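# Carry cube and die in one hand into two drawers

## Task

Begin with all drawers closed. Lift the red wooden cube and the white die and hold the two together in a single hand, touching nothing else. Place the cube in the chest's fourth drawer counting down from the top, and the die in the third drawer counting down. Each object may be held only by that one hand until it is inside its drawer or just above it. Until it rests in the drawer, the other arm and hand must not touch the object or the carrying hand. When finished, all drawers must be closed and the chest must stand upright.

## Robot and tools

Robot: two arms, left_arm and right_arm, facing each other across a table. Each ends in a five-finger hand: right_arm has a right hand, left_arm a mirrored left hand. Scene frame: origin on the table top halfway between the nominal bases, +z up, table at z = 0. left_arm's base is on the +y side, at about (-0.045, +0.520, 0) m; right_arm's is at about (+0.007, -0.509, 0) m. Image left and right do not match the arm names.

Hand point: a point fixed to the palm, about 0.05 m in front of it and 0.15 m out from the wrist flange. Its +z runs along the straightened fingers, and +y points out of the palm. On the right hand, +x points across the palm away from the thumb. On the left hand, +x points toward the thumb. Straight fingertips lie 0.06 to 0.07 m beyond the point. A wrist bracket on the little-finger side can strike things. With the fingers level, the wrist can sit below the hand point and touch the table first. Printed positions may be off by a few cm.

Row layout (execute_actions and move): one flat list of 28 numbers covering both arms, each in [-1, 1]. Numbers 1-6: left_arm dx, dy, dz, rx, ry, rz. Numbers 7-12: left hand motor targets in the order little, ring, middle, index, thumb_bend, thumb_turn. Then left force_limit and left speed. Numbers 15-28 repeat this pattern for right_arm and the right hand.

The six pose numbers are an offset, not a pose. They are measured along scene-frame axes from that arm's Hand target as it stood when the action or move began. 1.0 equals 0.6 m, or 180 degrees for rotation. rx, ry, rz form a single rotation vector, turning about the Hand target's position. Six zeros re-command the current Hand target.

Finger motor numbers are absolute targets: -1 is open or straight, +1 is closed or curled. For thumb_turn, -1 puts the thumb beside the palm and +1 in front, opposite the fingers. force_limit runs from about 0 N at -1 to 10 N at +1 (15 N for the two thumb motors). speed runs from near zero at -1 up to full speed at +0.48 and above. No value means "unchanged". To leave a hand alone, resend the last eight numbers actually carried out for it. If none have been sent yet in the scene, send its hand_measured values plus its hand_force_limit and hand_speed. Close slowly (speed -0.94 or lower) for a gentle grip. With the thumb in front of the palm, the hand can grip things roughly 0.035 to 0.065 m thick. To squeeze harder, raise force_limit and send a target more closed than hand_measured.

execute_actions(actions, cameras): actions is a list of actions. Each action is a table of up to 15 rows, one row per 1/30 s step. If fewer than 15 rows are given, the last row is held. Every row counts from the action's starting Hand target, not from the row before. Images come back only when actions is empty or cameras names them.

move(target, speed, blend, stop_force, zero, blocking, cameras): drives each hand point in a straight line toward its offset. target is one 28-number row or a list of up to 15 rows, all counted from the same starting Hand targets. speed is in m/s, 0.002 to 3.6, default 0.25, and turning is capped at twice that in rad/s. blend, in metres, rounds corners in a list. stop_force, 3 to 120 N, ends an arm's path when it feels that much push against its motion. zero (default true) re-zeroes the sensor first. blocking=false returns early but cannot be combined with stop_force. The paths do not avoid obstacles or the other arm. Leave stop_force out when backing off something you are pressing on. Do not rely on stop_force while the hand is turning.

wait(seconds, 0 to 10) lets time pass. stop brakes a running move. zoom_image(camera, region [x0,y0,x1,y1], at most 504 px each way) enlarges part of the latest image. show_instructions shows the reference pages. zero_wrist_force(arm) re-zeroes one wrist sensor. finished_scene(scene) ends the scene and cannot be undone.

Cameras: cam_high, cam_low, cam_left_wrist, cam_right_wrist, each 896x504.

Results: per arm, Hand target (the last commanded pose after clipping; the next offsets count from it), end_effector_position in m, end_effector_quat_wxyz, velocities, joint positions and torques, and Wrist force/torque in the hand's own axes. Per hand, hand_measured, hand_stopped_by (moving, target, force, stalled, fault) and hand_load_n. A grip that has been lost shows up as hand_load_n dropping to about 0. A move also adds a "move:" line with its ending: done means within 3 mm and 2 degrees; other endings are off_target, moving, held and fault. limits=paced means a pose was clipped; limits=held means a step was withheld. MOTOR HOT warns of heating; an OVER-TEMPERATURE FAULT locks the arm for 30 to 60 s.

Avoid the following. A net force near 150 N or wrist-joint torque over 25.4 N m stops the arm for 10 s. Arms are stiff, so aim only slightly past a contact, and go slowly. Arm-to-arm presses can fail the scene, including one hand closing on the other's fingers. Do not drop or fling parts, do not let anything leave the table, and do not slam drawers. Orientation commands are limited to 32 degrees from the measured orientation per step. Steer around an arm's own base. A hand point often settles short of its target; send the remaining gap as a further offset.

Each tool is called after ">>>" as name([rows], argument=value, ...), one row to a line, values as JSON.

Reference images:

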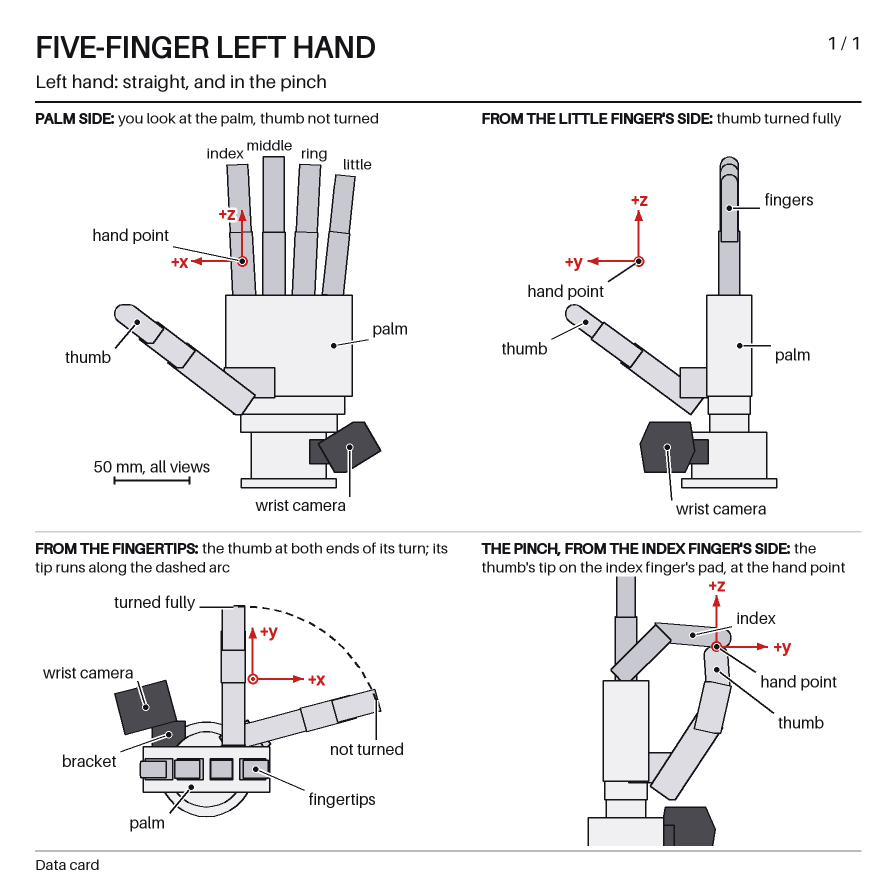

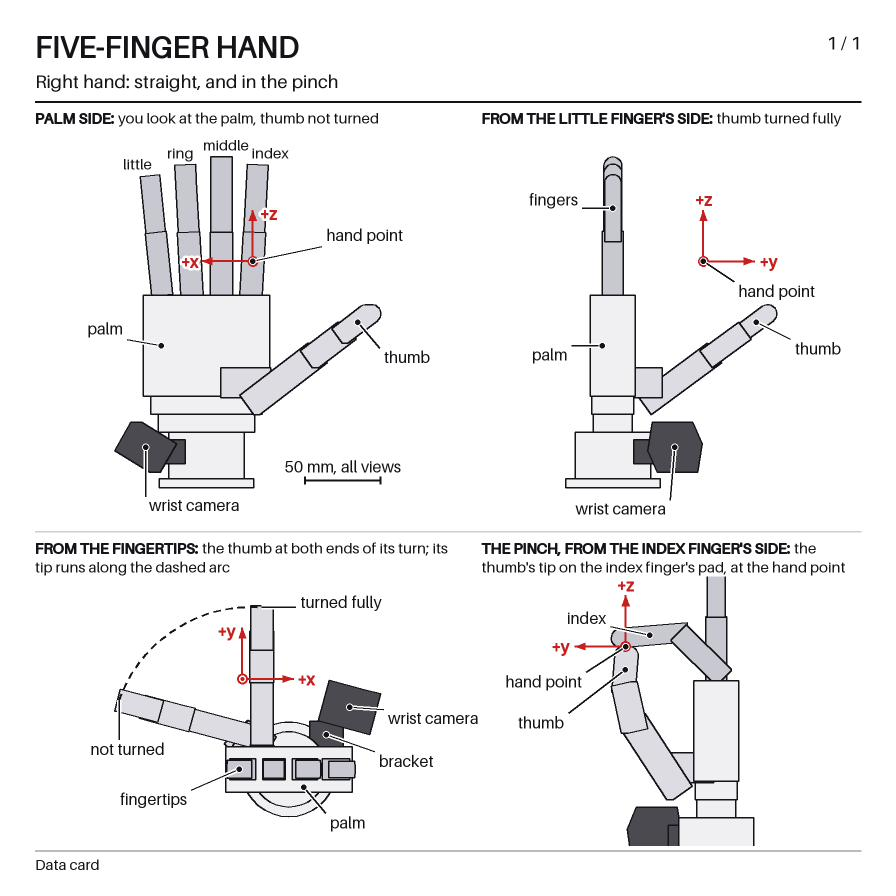

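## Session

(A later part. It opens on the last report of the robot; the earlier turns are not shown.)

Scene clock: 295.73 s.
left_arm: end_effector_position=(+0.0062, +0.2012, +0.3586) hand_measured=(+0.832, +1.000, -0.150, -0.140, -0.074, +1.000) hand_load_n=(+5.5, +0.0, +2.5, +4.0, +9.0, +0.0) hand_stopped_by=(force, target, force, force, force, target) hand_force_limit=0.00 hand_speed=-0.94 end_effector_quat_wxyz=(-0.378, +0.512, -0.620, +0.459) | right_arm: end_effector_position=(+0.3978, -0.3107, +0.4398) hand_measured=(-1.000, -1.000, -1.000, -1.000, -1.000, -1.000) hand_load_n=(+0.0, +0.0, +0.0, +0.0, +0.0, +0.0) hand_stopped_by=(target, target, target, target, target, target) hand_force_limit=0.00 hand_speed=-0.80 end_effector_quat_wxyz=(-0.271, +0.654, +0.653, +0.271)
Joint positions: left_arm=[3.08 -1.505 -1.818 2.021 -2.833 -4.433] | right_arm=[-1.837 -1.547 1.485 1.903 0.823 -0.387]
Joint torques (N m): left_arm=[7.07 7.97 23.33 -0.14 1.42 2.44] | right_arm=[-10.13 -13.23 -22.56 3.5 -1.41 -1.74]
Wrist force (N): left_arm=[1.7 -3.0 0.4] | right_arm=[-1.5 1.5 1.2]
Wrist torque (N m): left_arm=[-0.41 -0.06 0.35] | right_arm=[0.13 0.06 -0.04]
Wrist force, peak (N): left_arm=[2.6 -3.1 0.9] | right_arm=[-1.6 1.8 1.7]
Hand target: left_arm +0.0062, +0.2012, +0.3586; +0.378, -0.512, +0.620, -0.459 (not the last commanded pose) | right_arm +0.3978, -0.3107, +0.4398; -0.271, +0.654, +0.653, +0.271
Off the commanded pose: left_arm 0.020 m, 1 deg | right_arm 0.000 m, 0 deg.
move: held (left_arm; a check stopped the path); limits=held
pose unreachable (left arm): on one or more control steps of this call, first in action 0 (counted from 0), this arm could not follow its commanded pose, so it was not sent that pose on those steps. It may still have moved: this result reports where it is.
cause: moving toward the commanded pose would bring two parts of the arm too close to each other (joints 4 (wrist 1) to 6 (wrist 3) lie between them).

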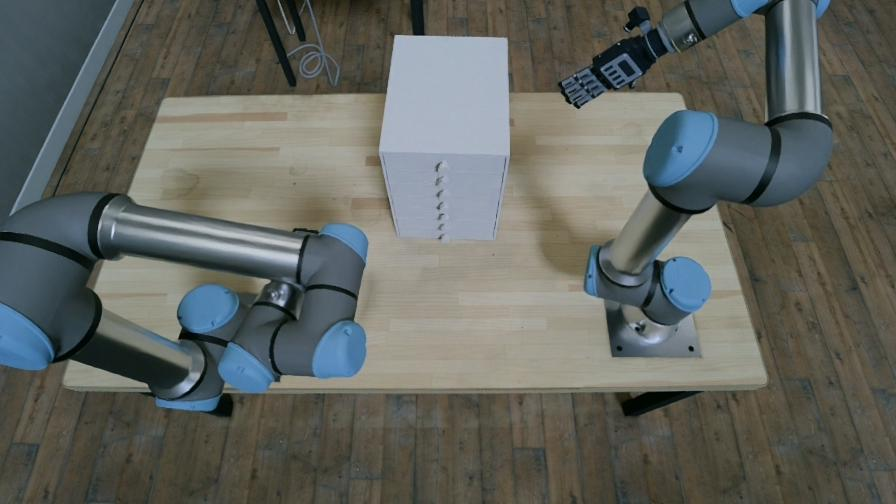

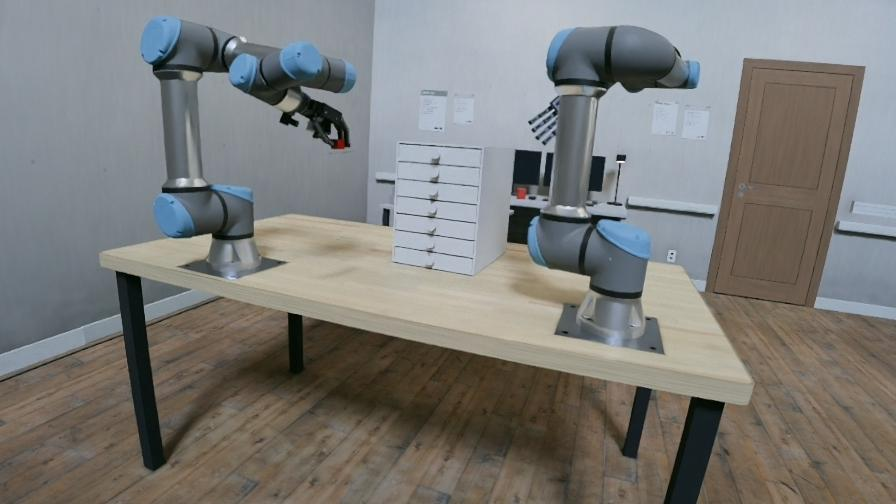

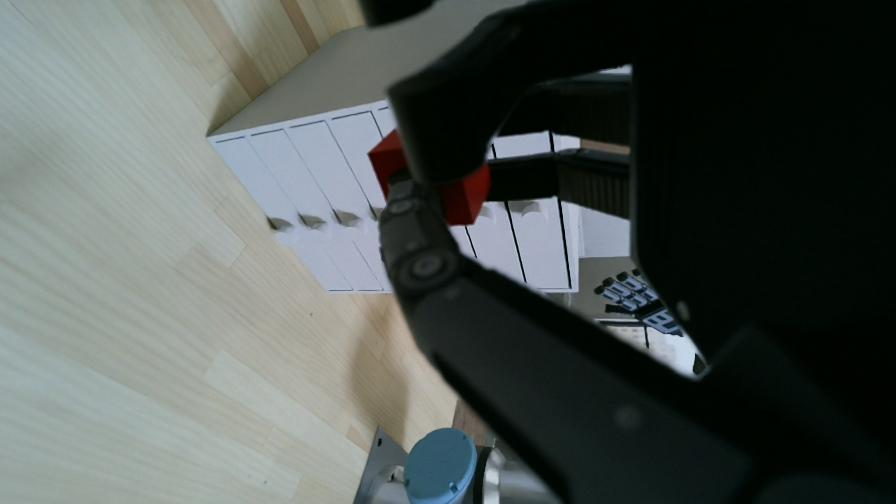

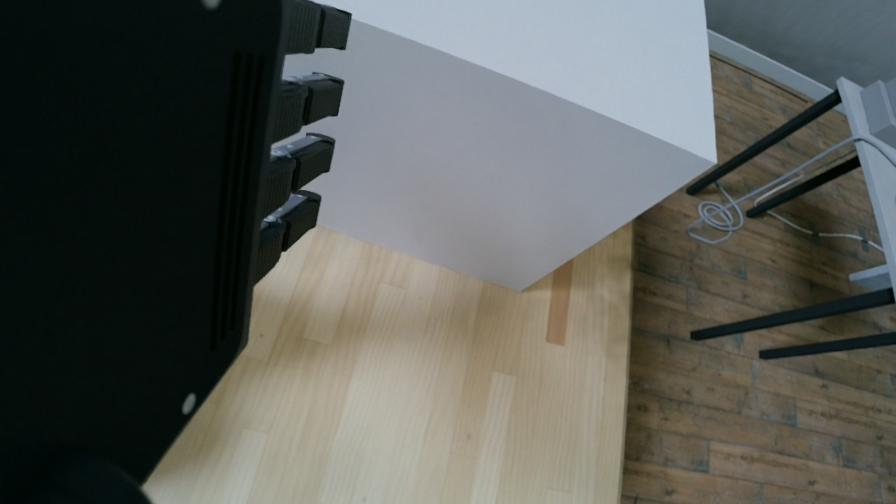

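>>> move([
  [0,0,0,0,0,0,1,1,0.12,0.12,0.0,1,0.0,-0.94,-0.2497,0.3512,0.1003,0,0,0,-1,-1,-0.4,-0.4,-0.1,1,-0.2,-0.5],
  [0,0,0,0,0,0,1,1,0.12,0.12,0.0,1,0.0,-0.94,-0.4797,0.5178,-0.033,0,0,0,-1,-1,-0.4,-0.4,-0.1,1,-0.2,-0.5],
  [0,0,0,0,0,0,1,1,0.12,0.12,0.0,1,0.0,-0.94,-0.4797,0.5302,-0.4388,0,0,0,-1,-1,-0.4,-0.4,-0.1,1,-0.2,-0.5],
], speed=0.2, blend=0.06, cameras=["all"])

Scene clock: 301.80 s.
left_arm: end_effector_position=(+0.0062, +0.2012, +0.3586) hand_measured=(+0.832, +1.000, -0.150, -0.140, -0.074, +1.000) hand_load_n=(+5.5, +0.0, +2.0, +4.0, +9.0, +0.0) hand_stopped_by=(force, target, force, force, force, target) hand_force_limit=0.00 hand_speed=-0.94 end_effector_quat_wxyz=(-0.378, +0.512, -0.620, +0.459) | right_arm: end_effector_position=(+0.1100, +0.0074, +0.1766) hand_measured=(-1.000, -1.000, -0.400, -0.400, -0.100, +1.000) hand_load_n=(+0.0, +0.0, +0.0, +0.0, +0.0, +0.5) hand_stopped_by=(target, target, target, target, target, target) hand_force_limit=-0.20 hand_speed=-0.50 end_effector_quat_wxyz=(-0.271, +0.654, +0.653, +0.271)
Joint positions: left_arm=[3.08 -1.505 -1.818 2.022 -2.833 -4.432] | right_arm=[-0.478 -1.457 1.832 0.472 1.23 1.21]
Joint torques (N m): left_arm=[7.38 24.38 25.45 -0.17 1.17 2.25] | right_arm=[10.37 -14.61 -12.11 -1.59 0.7 2.88]
Wrist force (N): left_arm=[1.5 -2.5 0.9] | right_arm=[-1.3 1.3 1.6]
Wrist torque (N m): left_arm=[-0.35 -0.01 0.33] | right_arm=[0.06 -0.01 -0.14]
Wrist force, peak (N): left_arm=[1.8 -3.1 0.8] | right_arm=[-2.3 2.6 0.8]
Hand target: left_arm +0.0062, +0.2012, +0.3586; +0.378, -0.512, +0.620, -0.459 | right_arm +0.1100, +0.0074, +0.1765; -0.271, +0.654, +0.653, +0.271
Off the commanded pose: left_arm 0.000 m, 0 deg | right_arm 0.000 m, 0 deg.
move: done

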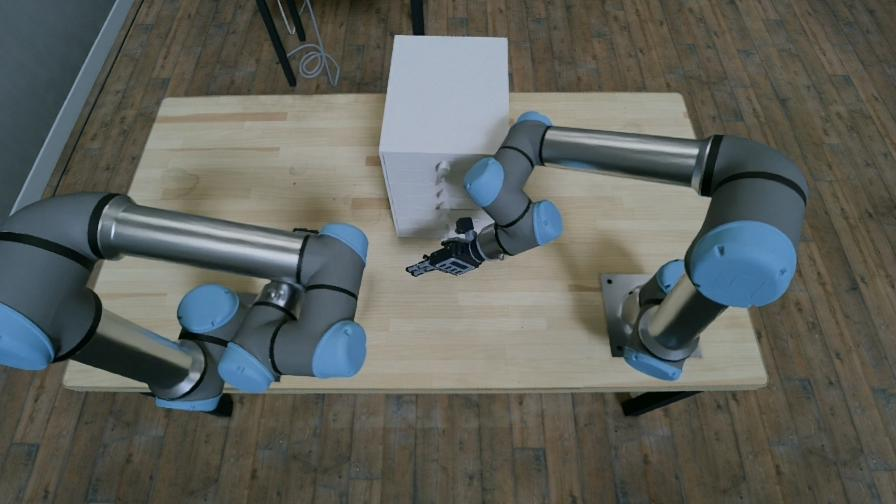

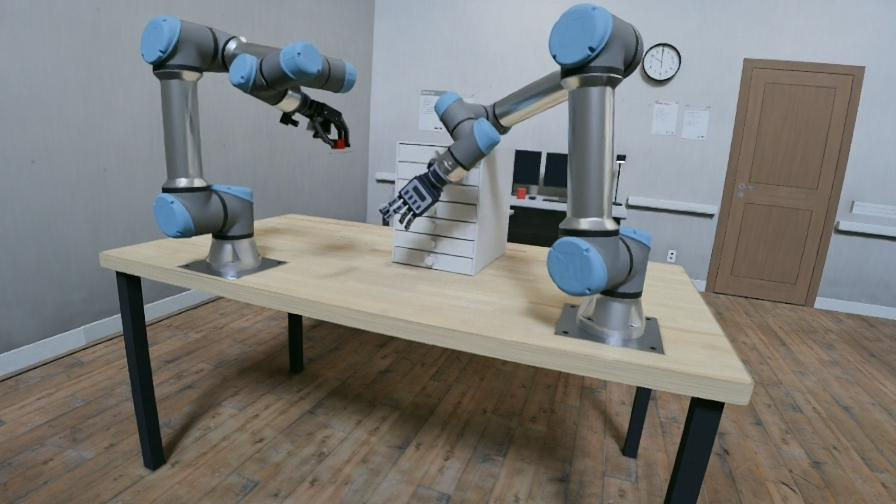

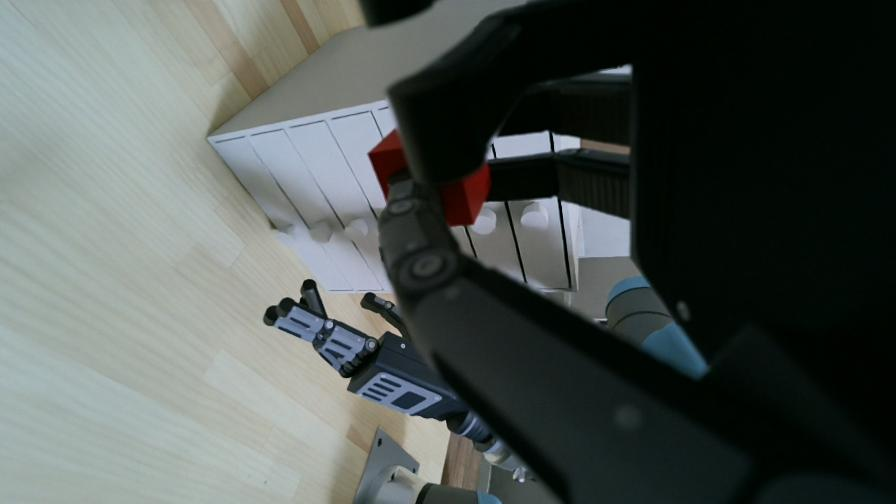

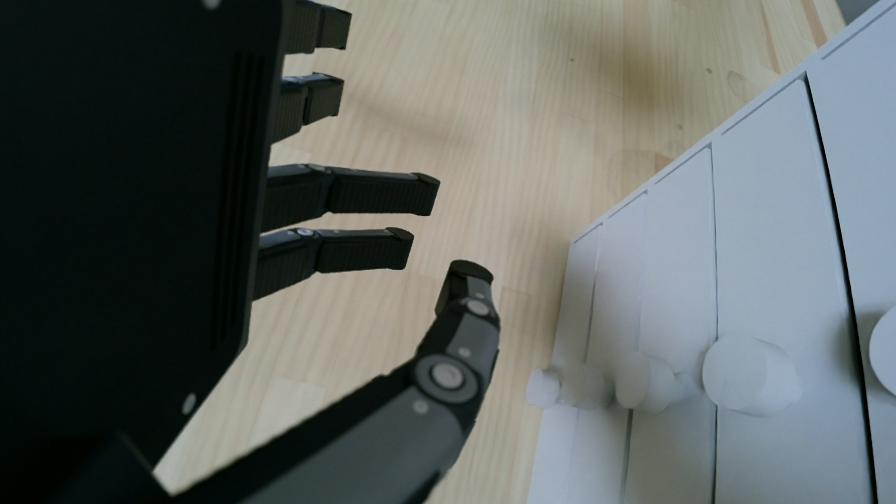

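>>> move(target=[0,0,0,0,0,0,1,1,0.12,0.12,0.0,1,0.0,-0.94,0.1,0,0,0,0,0,-1,-1,-0.4,-0.4,-0.1,1,-0.2,-0.5], speed=0.1, stop_force=5, cameras=["cam_low","cam_left_wrist","cam_right_wrist"])

>>> zoom_image(camera="cam_low", region=[360, 130, 500, 270])

Scene clock: 311.57 s.
left_arm: end_effector_position=(+0.0062, +0.2012, +0.3586) hand_measured=(+0.832, +1.000, -0.150, -0.140, -0.074, +1.000) hand_load_n=(+5.5, +0.0, +2.5, +4.0, +9.0, +0.0) hand_stopped_by=(force, target, force, force, force, target) hand_force_limit=0.00 hand_speed=-0.94 end_effector_quat_wxyz=(-0.378, +0.512, -0.620, +0.459) | right_arm: end_effector_position=(+0.1700, +0.0074, +0.1765) hand_measured=(-1.000, -1.000, -0.400, -0.400, -0.100, +1.000) hand_load_n=(+0.0, +0.0, +0.5, +0.0, +0.0, +0.0) hand_stopped_by=(target, target, target, target, target, target) hand_force_limit=-0.20 hand_speed=-0.50 end_effector_quat_wxyz=(-0.271, +0.654, +0.653, +0.271)
Joint positions: left_arm=[3.08 -1.505 -1.818 2.022 -2.833 -4.432] | right_arm=[-0.625 -1.418 1.797 0.514 1.135 1.088]
Joint torques (N m): left_arm=[5.9 24.6 24.45 -0.64 1.06 2.16] | right_arm=[-10.98 -15.45 -25.46 3.51 -2.07 -2.46]
Wrist force (N): left_arm=[1.6 -2.6 0.9] | right_arm=[-1.6 1.5 1.6]
Wrist torque (N m): left_arm=[-0.37 -0.04 0.34] | right_arm=[0.07 0.03 -0.02]
Wrist force, peak (N): left_arm=[1.7 -3.0 0.9] | right_arm=[-1.7 2.1 1.6]
Hand target: left_arm +0.0062, +0.2012, +0.3586; +0.378, -0.512, +0.620, -0.459 | right_arm +0.1700, +0.0074, +0.1765; -0.271, +0.654, +0.653, +0.271
Off the commanded pose: left_arm 0.000 m, 0 deg | right_arm 0.000 m, 0 deg.
move: done
Images, in order (width x height): cam_low 896x504, cam_left_wrist 896x504, cam_right_wrist 896x504.

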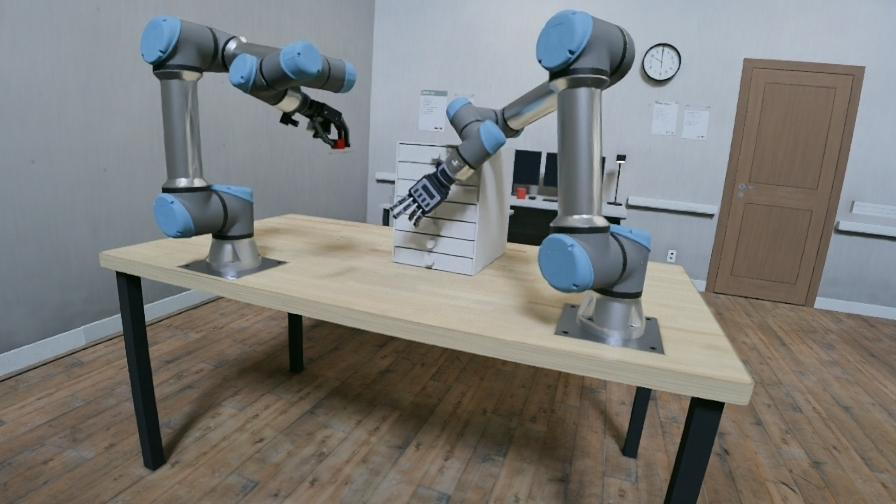

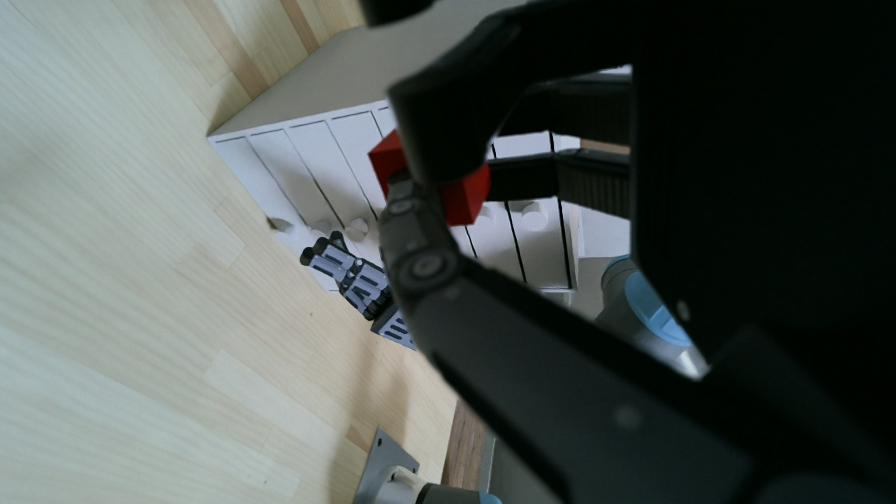

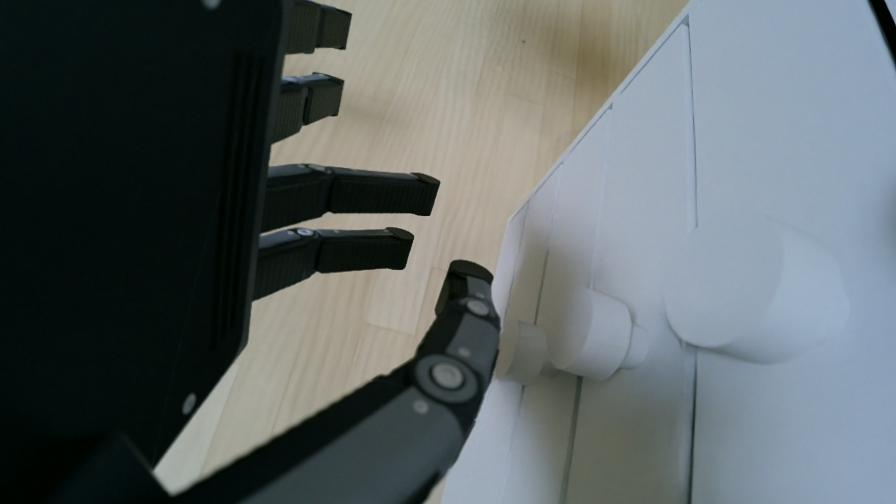

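Scaled by 3.600 from the camera's 896x504 image, which has a finer 1280x720 frame.

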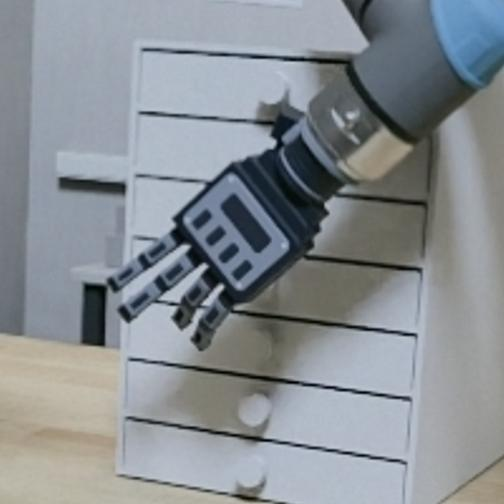

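>>> wait(seconds=0, cameras=["cam_high"])

>>> zoom_image(camera="cam_high", region=[380, 140, 520, 280])

>>> zoom_image(camera="cam_left_wrist", region=[200, 160, 420, 380])

Scene clock: 316.23 s.
left_arm: end_effector_position=(+0.0062, +0.2012, +0.3586) hand_measured=(+0.832, +1.000, -0.150, -0.140, -0.074, +1.000) hand_load_n=(+5.5, +0.0, +2.5, +4.0, +9.0, -0.5) hand_stopped_by=(force, target, force, force, force, target) hand_force_limit=0.00 hand_speed=-0.94 end_effector_quat_wxyz=(-0.378, +0.512, -0.620, +0.459) | right_arm: end_effector_position=(+0.1700, +0.0074, +0.1765) hand_measured=(-1.000, -1.000, -0.400, -0.400, -0.100, +1.000) hand_load_n=(+0.0, +0.0, +0.0, +0.0, +0.0, +0.5) hand_stopped_by=(target, target, target, target, target, target) hand_force_limit=-0.20 hand_speed=-0.50 end_effector_quat_wxyz=(-0.271, +0.654, +0.653, +0.271)
Joint positions: left_arm=[3.08 -1.505 -1.818 2.022 -2.833 -4.432] | right_arm=[-0.625 -1.418 1.797 0.514 1.135 1.088]
Joint torques (N m): left_arm=[7.05 23.62 24.54 -0.39 1.2 1.92] | right_arm=[-10.52 -15.7 -25.03 3.45 -1.98 -2.32]
Wrist force (N): left_arm=[1.5 -2.6 0.5] | right_arm=[-1.3 1.6 1.7]
Wrist torque (N m): left_arm=[-0.35 -0.03 0.33] | right_arm=[0.07 -0.01 -0.01]
Wrist force, peak (N): left_arm=[2.0 -2.9 0.7] | right_arm=[-1.7 1.6 1.8]
Hand target: left_arm +0.0062, +0.2012, +0.3586; +0.378, -0.512, +0.620, -0.459 | right_arm +0.1700, +0.0074, +0.1765; -0.271, +0.654, +0.653, +0.271
Off the commanded pose: left_arm 0.000 m, 0 deg | right_arm 0.000 m, 0 deg.
Images, in order (width x height): cam_high 896x504.

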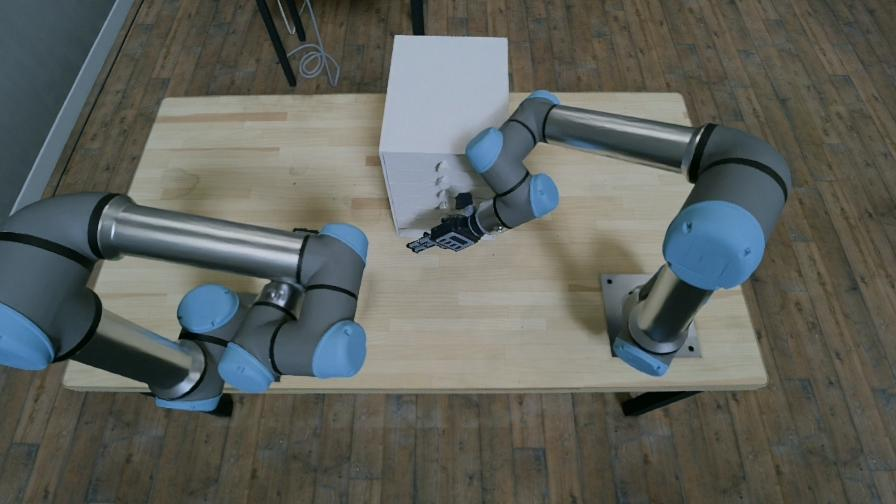

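Scaled by 3.600 from the camera's 896x504 image, which has a finer 1280x720 frame.

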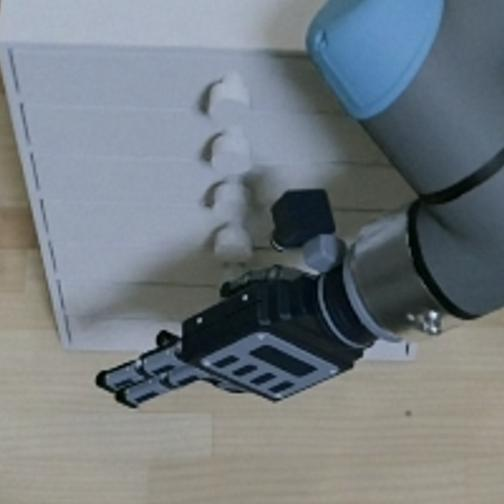

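This scene's latest camera images include none from cam_left_wrist. They are from: cam_high. cam_left_wrist's image comes with the result of a call that names it in "cameras".

>>> move(target=[0,0,0,0,0,0,1,1,0.12,0.12,0.0,1,0.0,-0.94,0.025,-0.0198,-0.0058,0,0,0,-1,-1,-0.4,-0.4,-0.1,1,-0.2,-0.5], speed=0.05, stop_force=4, cameras=["cam_high","cam_left_wrist","cam_right_wrist"])

>>> zoom_image(camera="cam_high", region=[400, 170, 480, 250])

>>> zoom_image(camera="cam_right_wrist", region=[340, 150, 760, 450])

>>> zoom_image(camera="cam_left_wrist", region=[240, 160, 420, 340])

Scene clock: 321.77 s.
left_arm: end_effector_position=(+0.0062, +0.2012, +0.3586) hand_measured=(+0.832, +1.000, -0.150, -0.140, -0.074, +1.000) hand_load_n=(+5.0, +0.0, +2.0, +4.0, +9.0, -0.5) hand_stopped_by=(force, target, force, force, force, target) hand_force_limit=0.00 hand_speed=-0.94 end_effector_quat_wxyz=(-0.378, +0.512, -0.620, +0.459) | right_arm: end_effector_position=(+0.1850, -0.0045, +0.1730) hand_measured=(-1.000, -1.000, -0.400, -0.400, -0.100, +1.000) hand_load_n=(+0.0, +0.0, +0.0, +0.0, +0.0, +0.0) hand_stopped_by=(target, target, target, target, target, target) hand_force_limit=-0.20 hand_speed=-0.50 end_effector_quat_wxyz=(-0.271, +0.654, +0.653, +0.271)
Joint positions: left_arm=[3.08 -1.505 -1.818 2.022 -2.833 -4.432] | right_arm=[-0.68 -1.427 1.822 0.52 1.101 1.04]
Joint torques (N m): left_arm=[6.84 23.9 24.2 -0.28 0.99 1.91] | right_arm=[-11.06 -30.74 -12.08 3.47 -2.18 -2.39]
Wrist force (N): left_arm=[1.7 -2.5 0.6] | right_arm=[-1.4 1.7 1.7]
Wrist torque (N m): left_arm=[-0.34 -0.06 0.35] | right_arm=[0.11 -0.01 -0.01]
Wrist force, peak (N): left_arm=[1.9 -3.0 0.5] | right_arm=[-1.6 1.6 1.9]
Hand target: left_arm +0.0062, +0.2012, +0.3586; +0.378, -0.512, +0.620, -0.459 | right_arm +0.1850, -0.0045, +0.1730; -0.271, +0.654, +0.653, +0.271
Off the commanded pose: left_arm 0.000 m, 0 deg | right_arm 0.000 m, 0 deg.
move: done
Images, in order (width x height): cam_high 896x504, cam_left_wrist 896x504, cam_right_wrist 896x504.

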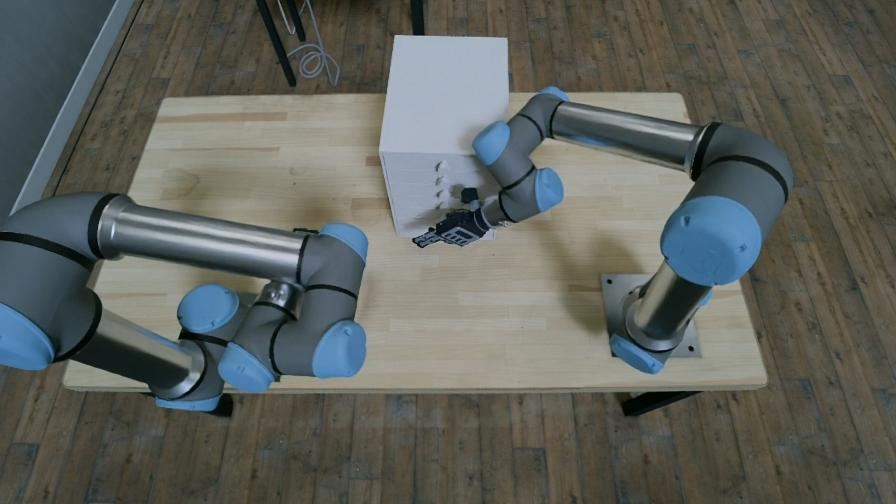

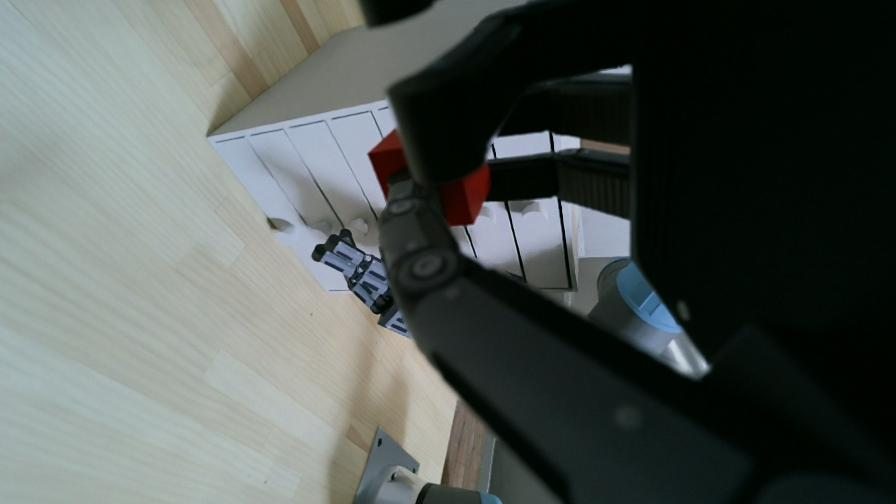

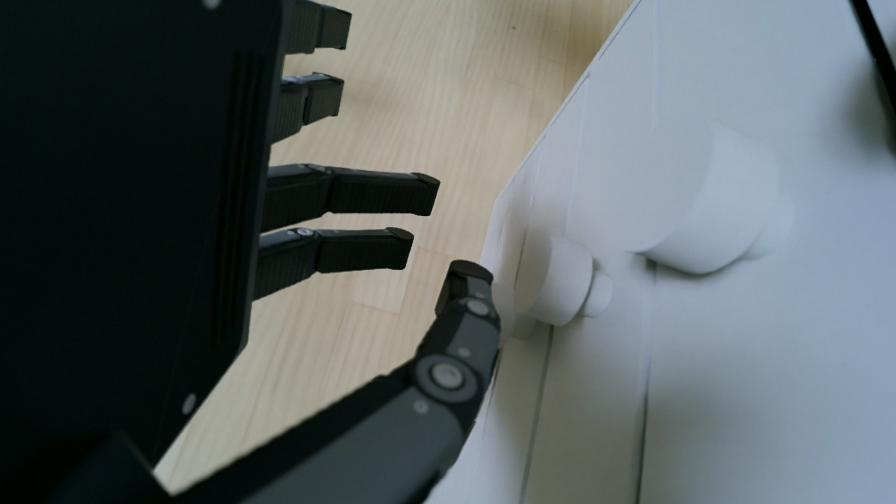

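Scaled by 6.300 from the camera's 896x504 image, which has a finer 1280x720 frame.

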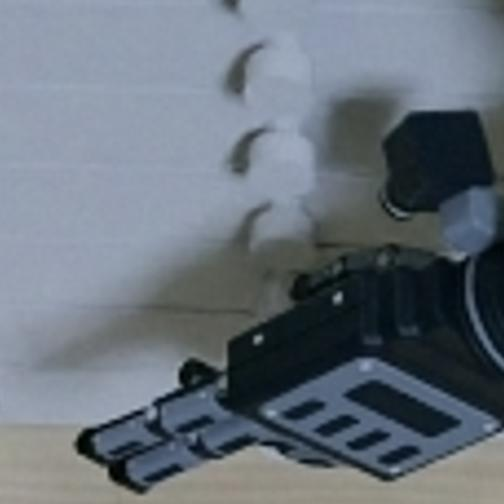

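Scaled by 1.200 from the camera's 896x504 image, which has a finer 1280x720 frame.

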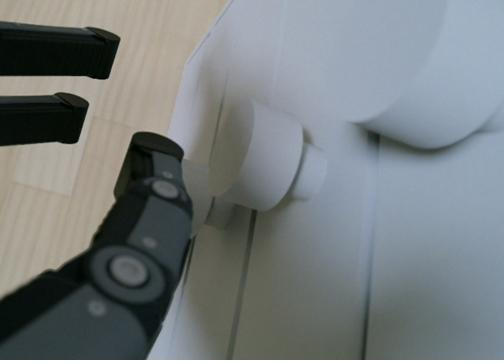

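Scaled by 2.800 from the camera's 896x504 image, which has a finer 1280x720 frame.

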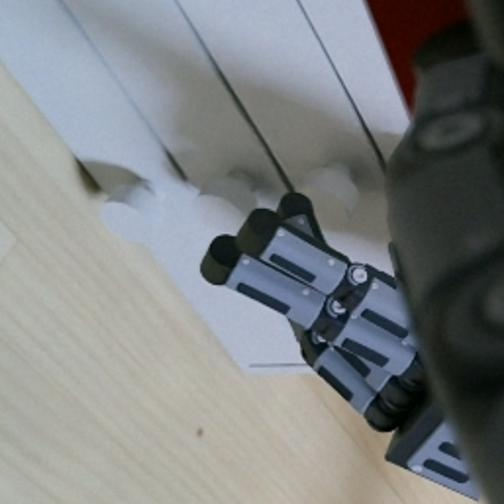

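>>> move(target=[0,0,0,0,0,0,1,1,0.12,0.12,0.0,1,0.0,-0.94,0.045,-0.003,0,0,0,0,-1,-1,-0.4,-0.4,-0.1,1,-0.2,-0.5], speed=0.03, stop_force=3.5, cameras=["cam_high","cam_left_wrist","cam_right_wrist"])

>>> zoom_image(camera="cam_high", region=[400, 170, 480, 250])

>>> zoom_image(camera="cam_right_wrist", region=[340, 150, 760, 450])

>>> zoom_image(camera="cam_left_wrist", region=[240, 160, 420, 340])

Scene clock: 325.20 s.
left_arm: end_effector_position=(+0.0062, +0.2012, +0.3586) hand_measured=(+0.832, +1.000, -0.150, -0.140, -0.074, +1.000) hand_load_n=(+5.5, +0.0, +2.5, +4.0, +9.0, -0.5) hand_stopped_by=(force, target, force, force, force, target) hand_force_limit=0.00 hand_speed=-0.94 end_effector_quat_wxyz=(-0.378, +0.512, -0.620, +0.459) | right_arm: end_effector_position=(+0.1985, -0.0054, +0.1730) hand_measured=(-1.000, -1.000, -0.400, -0.400, -0.100, +1.000) hand_load_n=(+0.0, +0.0, +0.0, +0.0, -2.0, +0.0) hand_stopped_by=(target, target, target, target, target, target) hand_force_limit=-0.20 hand_speed=-0.50 end_effector_quat_wxyz=(-0.271, +0.654, +0.653, +0.271)
Joint positions: left_arm=[3.08 -1.505 -1.818 2.022 -2.833 -4.432] | right_arm=[-0.711 -1.416 1.811 0.532 1.082 1.012]
Joint torques (N m): left_arm=[6.28 24.99 24.25 -0.36 1.06 1.82] | right_arm=[9.72 -31.45 -12.52 -1.72 0.84 2.81]
Wrist force (N): left_arm=[1.4 -2.9 0.8] | right_arm=[-1.3 -0.3 2.1]
Wrist torque (N m): left_arm=[-0.41 0.00 0.34] | right_arm=[0.00 -0.02 -0.16]
Wrist force, peak (N): left_arm=[1.9 -2.9 0.8] | right_arm=[-1.2 -9.8 -0.3]
Hand target: left_arm +0.0062, +0.2012, +0.3586; +0.378, -0.512, +0.620, -0.459 | right_arm +0.1985, -0.0054, +0.1730; -0.271, +0.654, +0.653, +0.271 (not the last commanded pose)
Off the commanded pose: left_arm 0.000 m, 0 deg | right_arm 0.014 m, 0 deg.
move: contact (right_arm)
Images, in order (width x height): cam_high 896x504, cam_left_wrist 896x504, cam_right_wrist 896x504.

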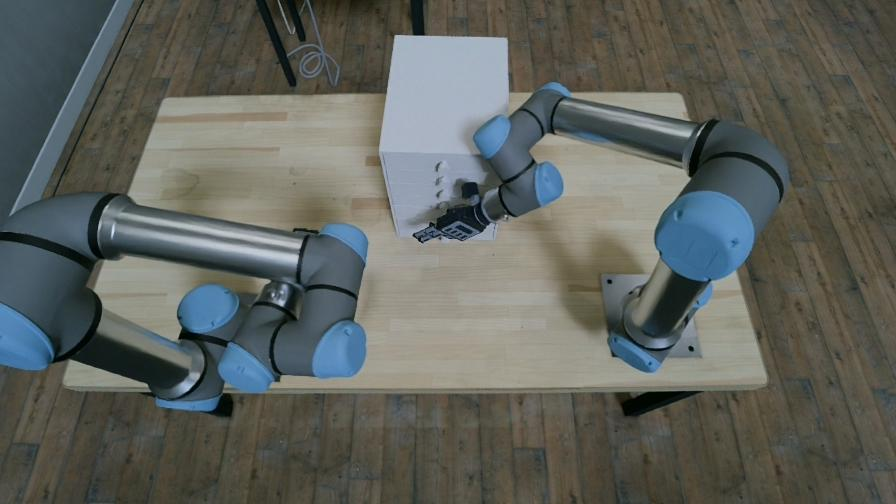

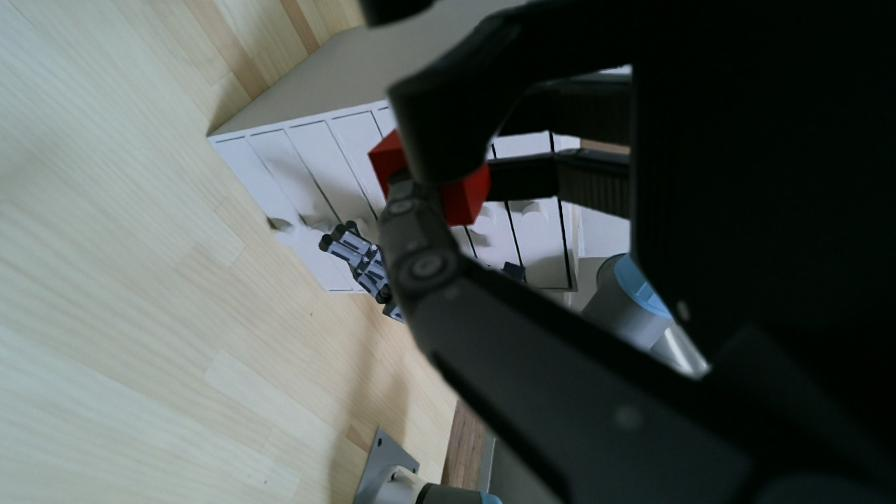

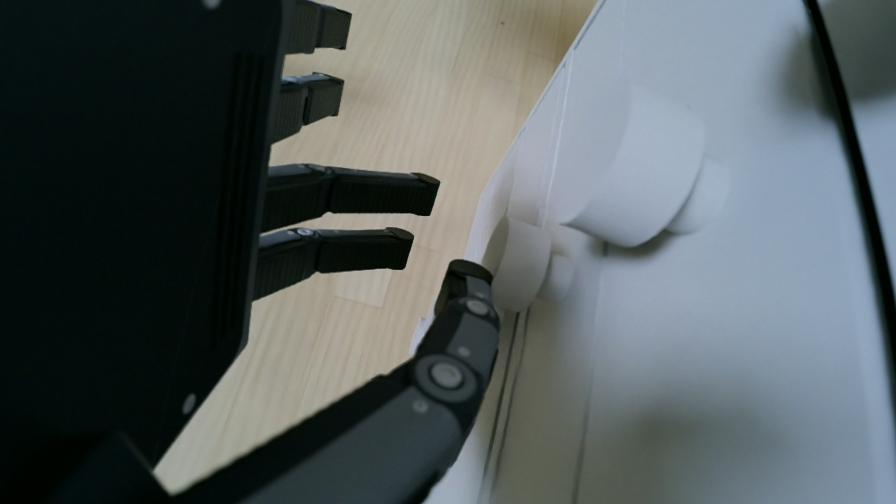

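Scaled by 6.300 from the camera's 896x504 image, which has a finer 1280x720 frame.

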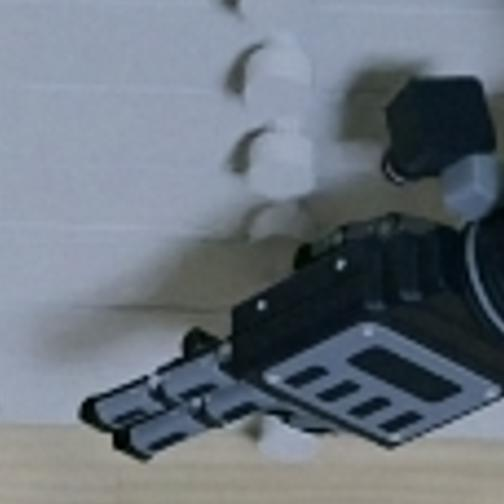

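Scaled by 1.200 from the camera's 896x504 image, which has a finer 1280x720 frame.

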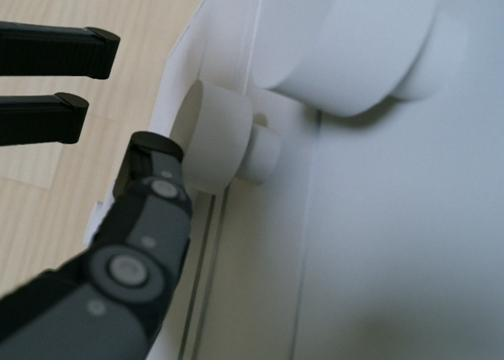

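Scaled by 2.800 from the camera's 896x504 image, which has a finer 1280x720 frame.

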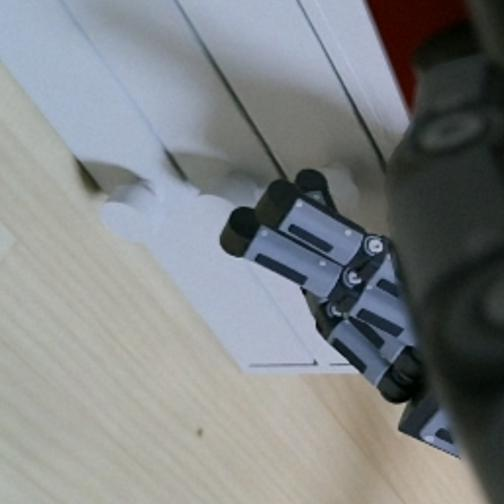

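>>> move([
  [0,0,0,0,0,0,1,1,0.12,0.12,0.0,1,0.0,-0.94,-0.03,0,0,0,0,0,-1,-1,-0.4,-0.4,0.05,1,-0.2,-0.5],
  [0,0,0,0,0,0,1,1,0.12,0.12,0.0,1,0.0,-0.94,-0.03,-0.0017,0.0202,0,0,0,-1,-1,-0.4,-0.4,0.05,1,-0.2,-0.5],
], speed=0.06, cameras=["cam_high","cam_right_wrist"])

>>> zoom_image(camera="cam_high", region=[400, 170, 480, 250])

>>> zoom_image(camera="cam_right_wrist", region=[340, 150, 760, 450])

Scene clock: 331.97 s.
left_arm: end_effector_position=(+0.0062, +0.2012, +0.3586) hand_measured=(+0.832, +1.000, -0.150, -0.140, -0.074, +1.000) hand_load_n=(+5.5, +0.0, +2.0, +4.0, +9.0, +0.0) hand_stopped_by=(force, target, force, force, force, target) hand_force_limit=0.00 hand_speed=-0.94 end_effector_quat_wxyz=(-0.378, +0.512, -0.620, +0.459) | right_arm: end_effector_position=(+0.1805, -0.0064, +0.1850) hand_measured=(-1.000, -1.000, -0.400, -0.400, +0.050, +1.000) hand_load_n=(+0.0, +0.0, +0.0, +0.0, +0.0, +0.0) hand_stopped_by=(target, target, target, target, target, target) hand_force_limit=-0.20 hand_speed=-0.50 end_effector_quat_wxyz=(-0.271, +0.654, +0.653, +0.271)
Joint positions: left_arm=[3.08 -1.505 -1.818 2.022 -2.833 -4.432] | right_arm=[-0.673 -1.447 1.81 0.548 1.105 1.046]
Joint torques (N m): left_arm=[6.25 25.39 23.45 -0.71 0.94 2.06] | right_arm=[-10.74 -29.53 -24.8 3.47 -2.26 -2.49]
Wrist force (N): left_arm=[1.6 -2.5 0.5] | right_arm=[-1.2 1.6 1.5]
Wrist torque (N m): left_arm=[-0.33 -0.05 0.33] | right_arm=[0.10 -0.03 -0.04]
Wrist force, peak (N): left_arm=[1.9 -3.0 0.6] | right_arm=[-1.7 1.4 2.0]
Hand target: left_arm +0.0062, +0.2012, +0.3586; +0.378, -0.512, +0.620, -0.459 | right_arm +0.1805, -0.0064, +0.1851; -0.271, +0.654, +0.653, +0.271
Off the commanded pose: left_arm 0.000 m, 0 deg | right_arm 0.000 m, 0 deg.
move: done
Images, in order (width x height): cam_high 896x504, cam_right_wrist 896x504.

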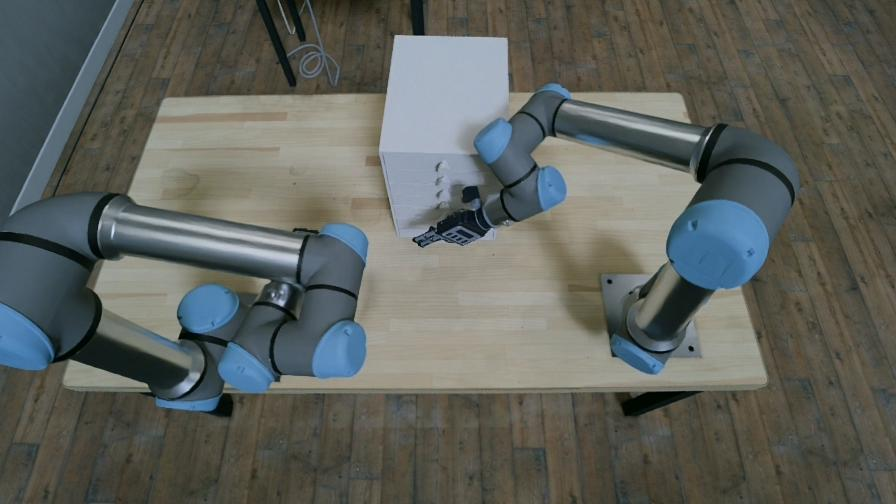

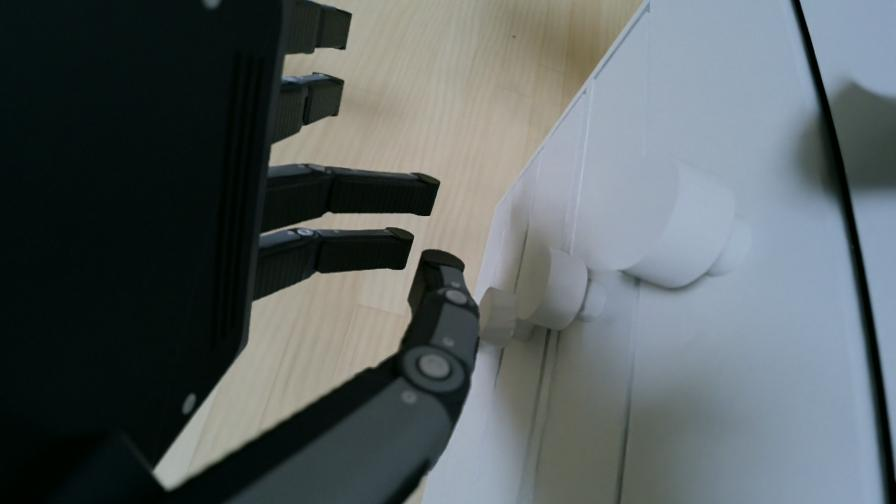

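Scaled by 6.300 from the camera's 896x504 image, which has a finer 1280x720 frame.

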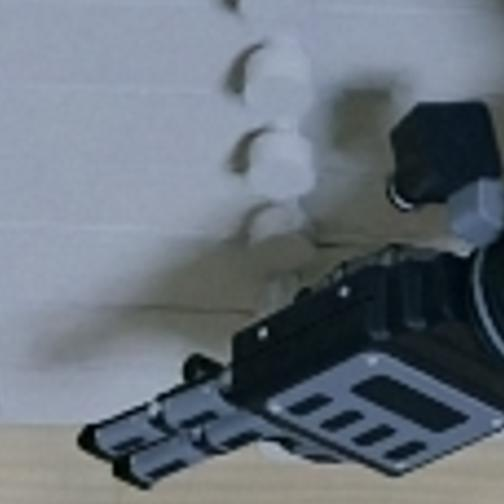

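Scaled by 1.200 from the camera's 896x504 image, which has a finer 1280x720 frame.

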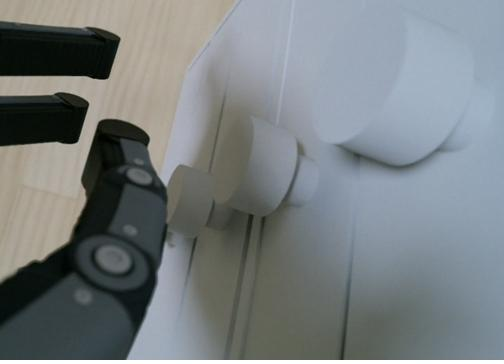

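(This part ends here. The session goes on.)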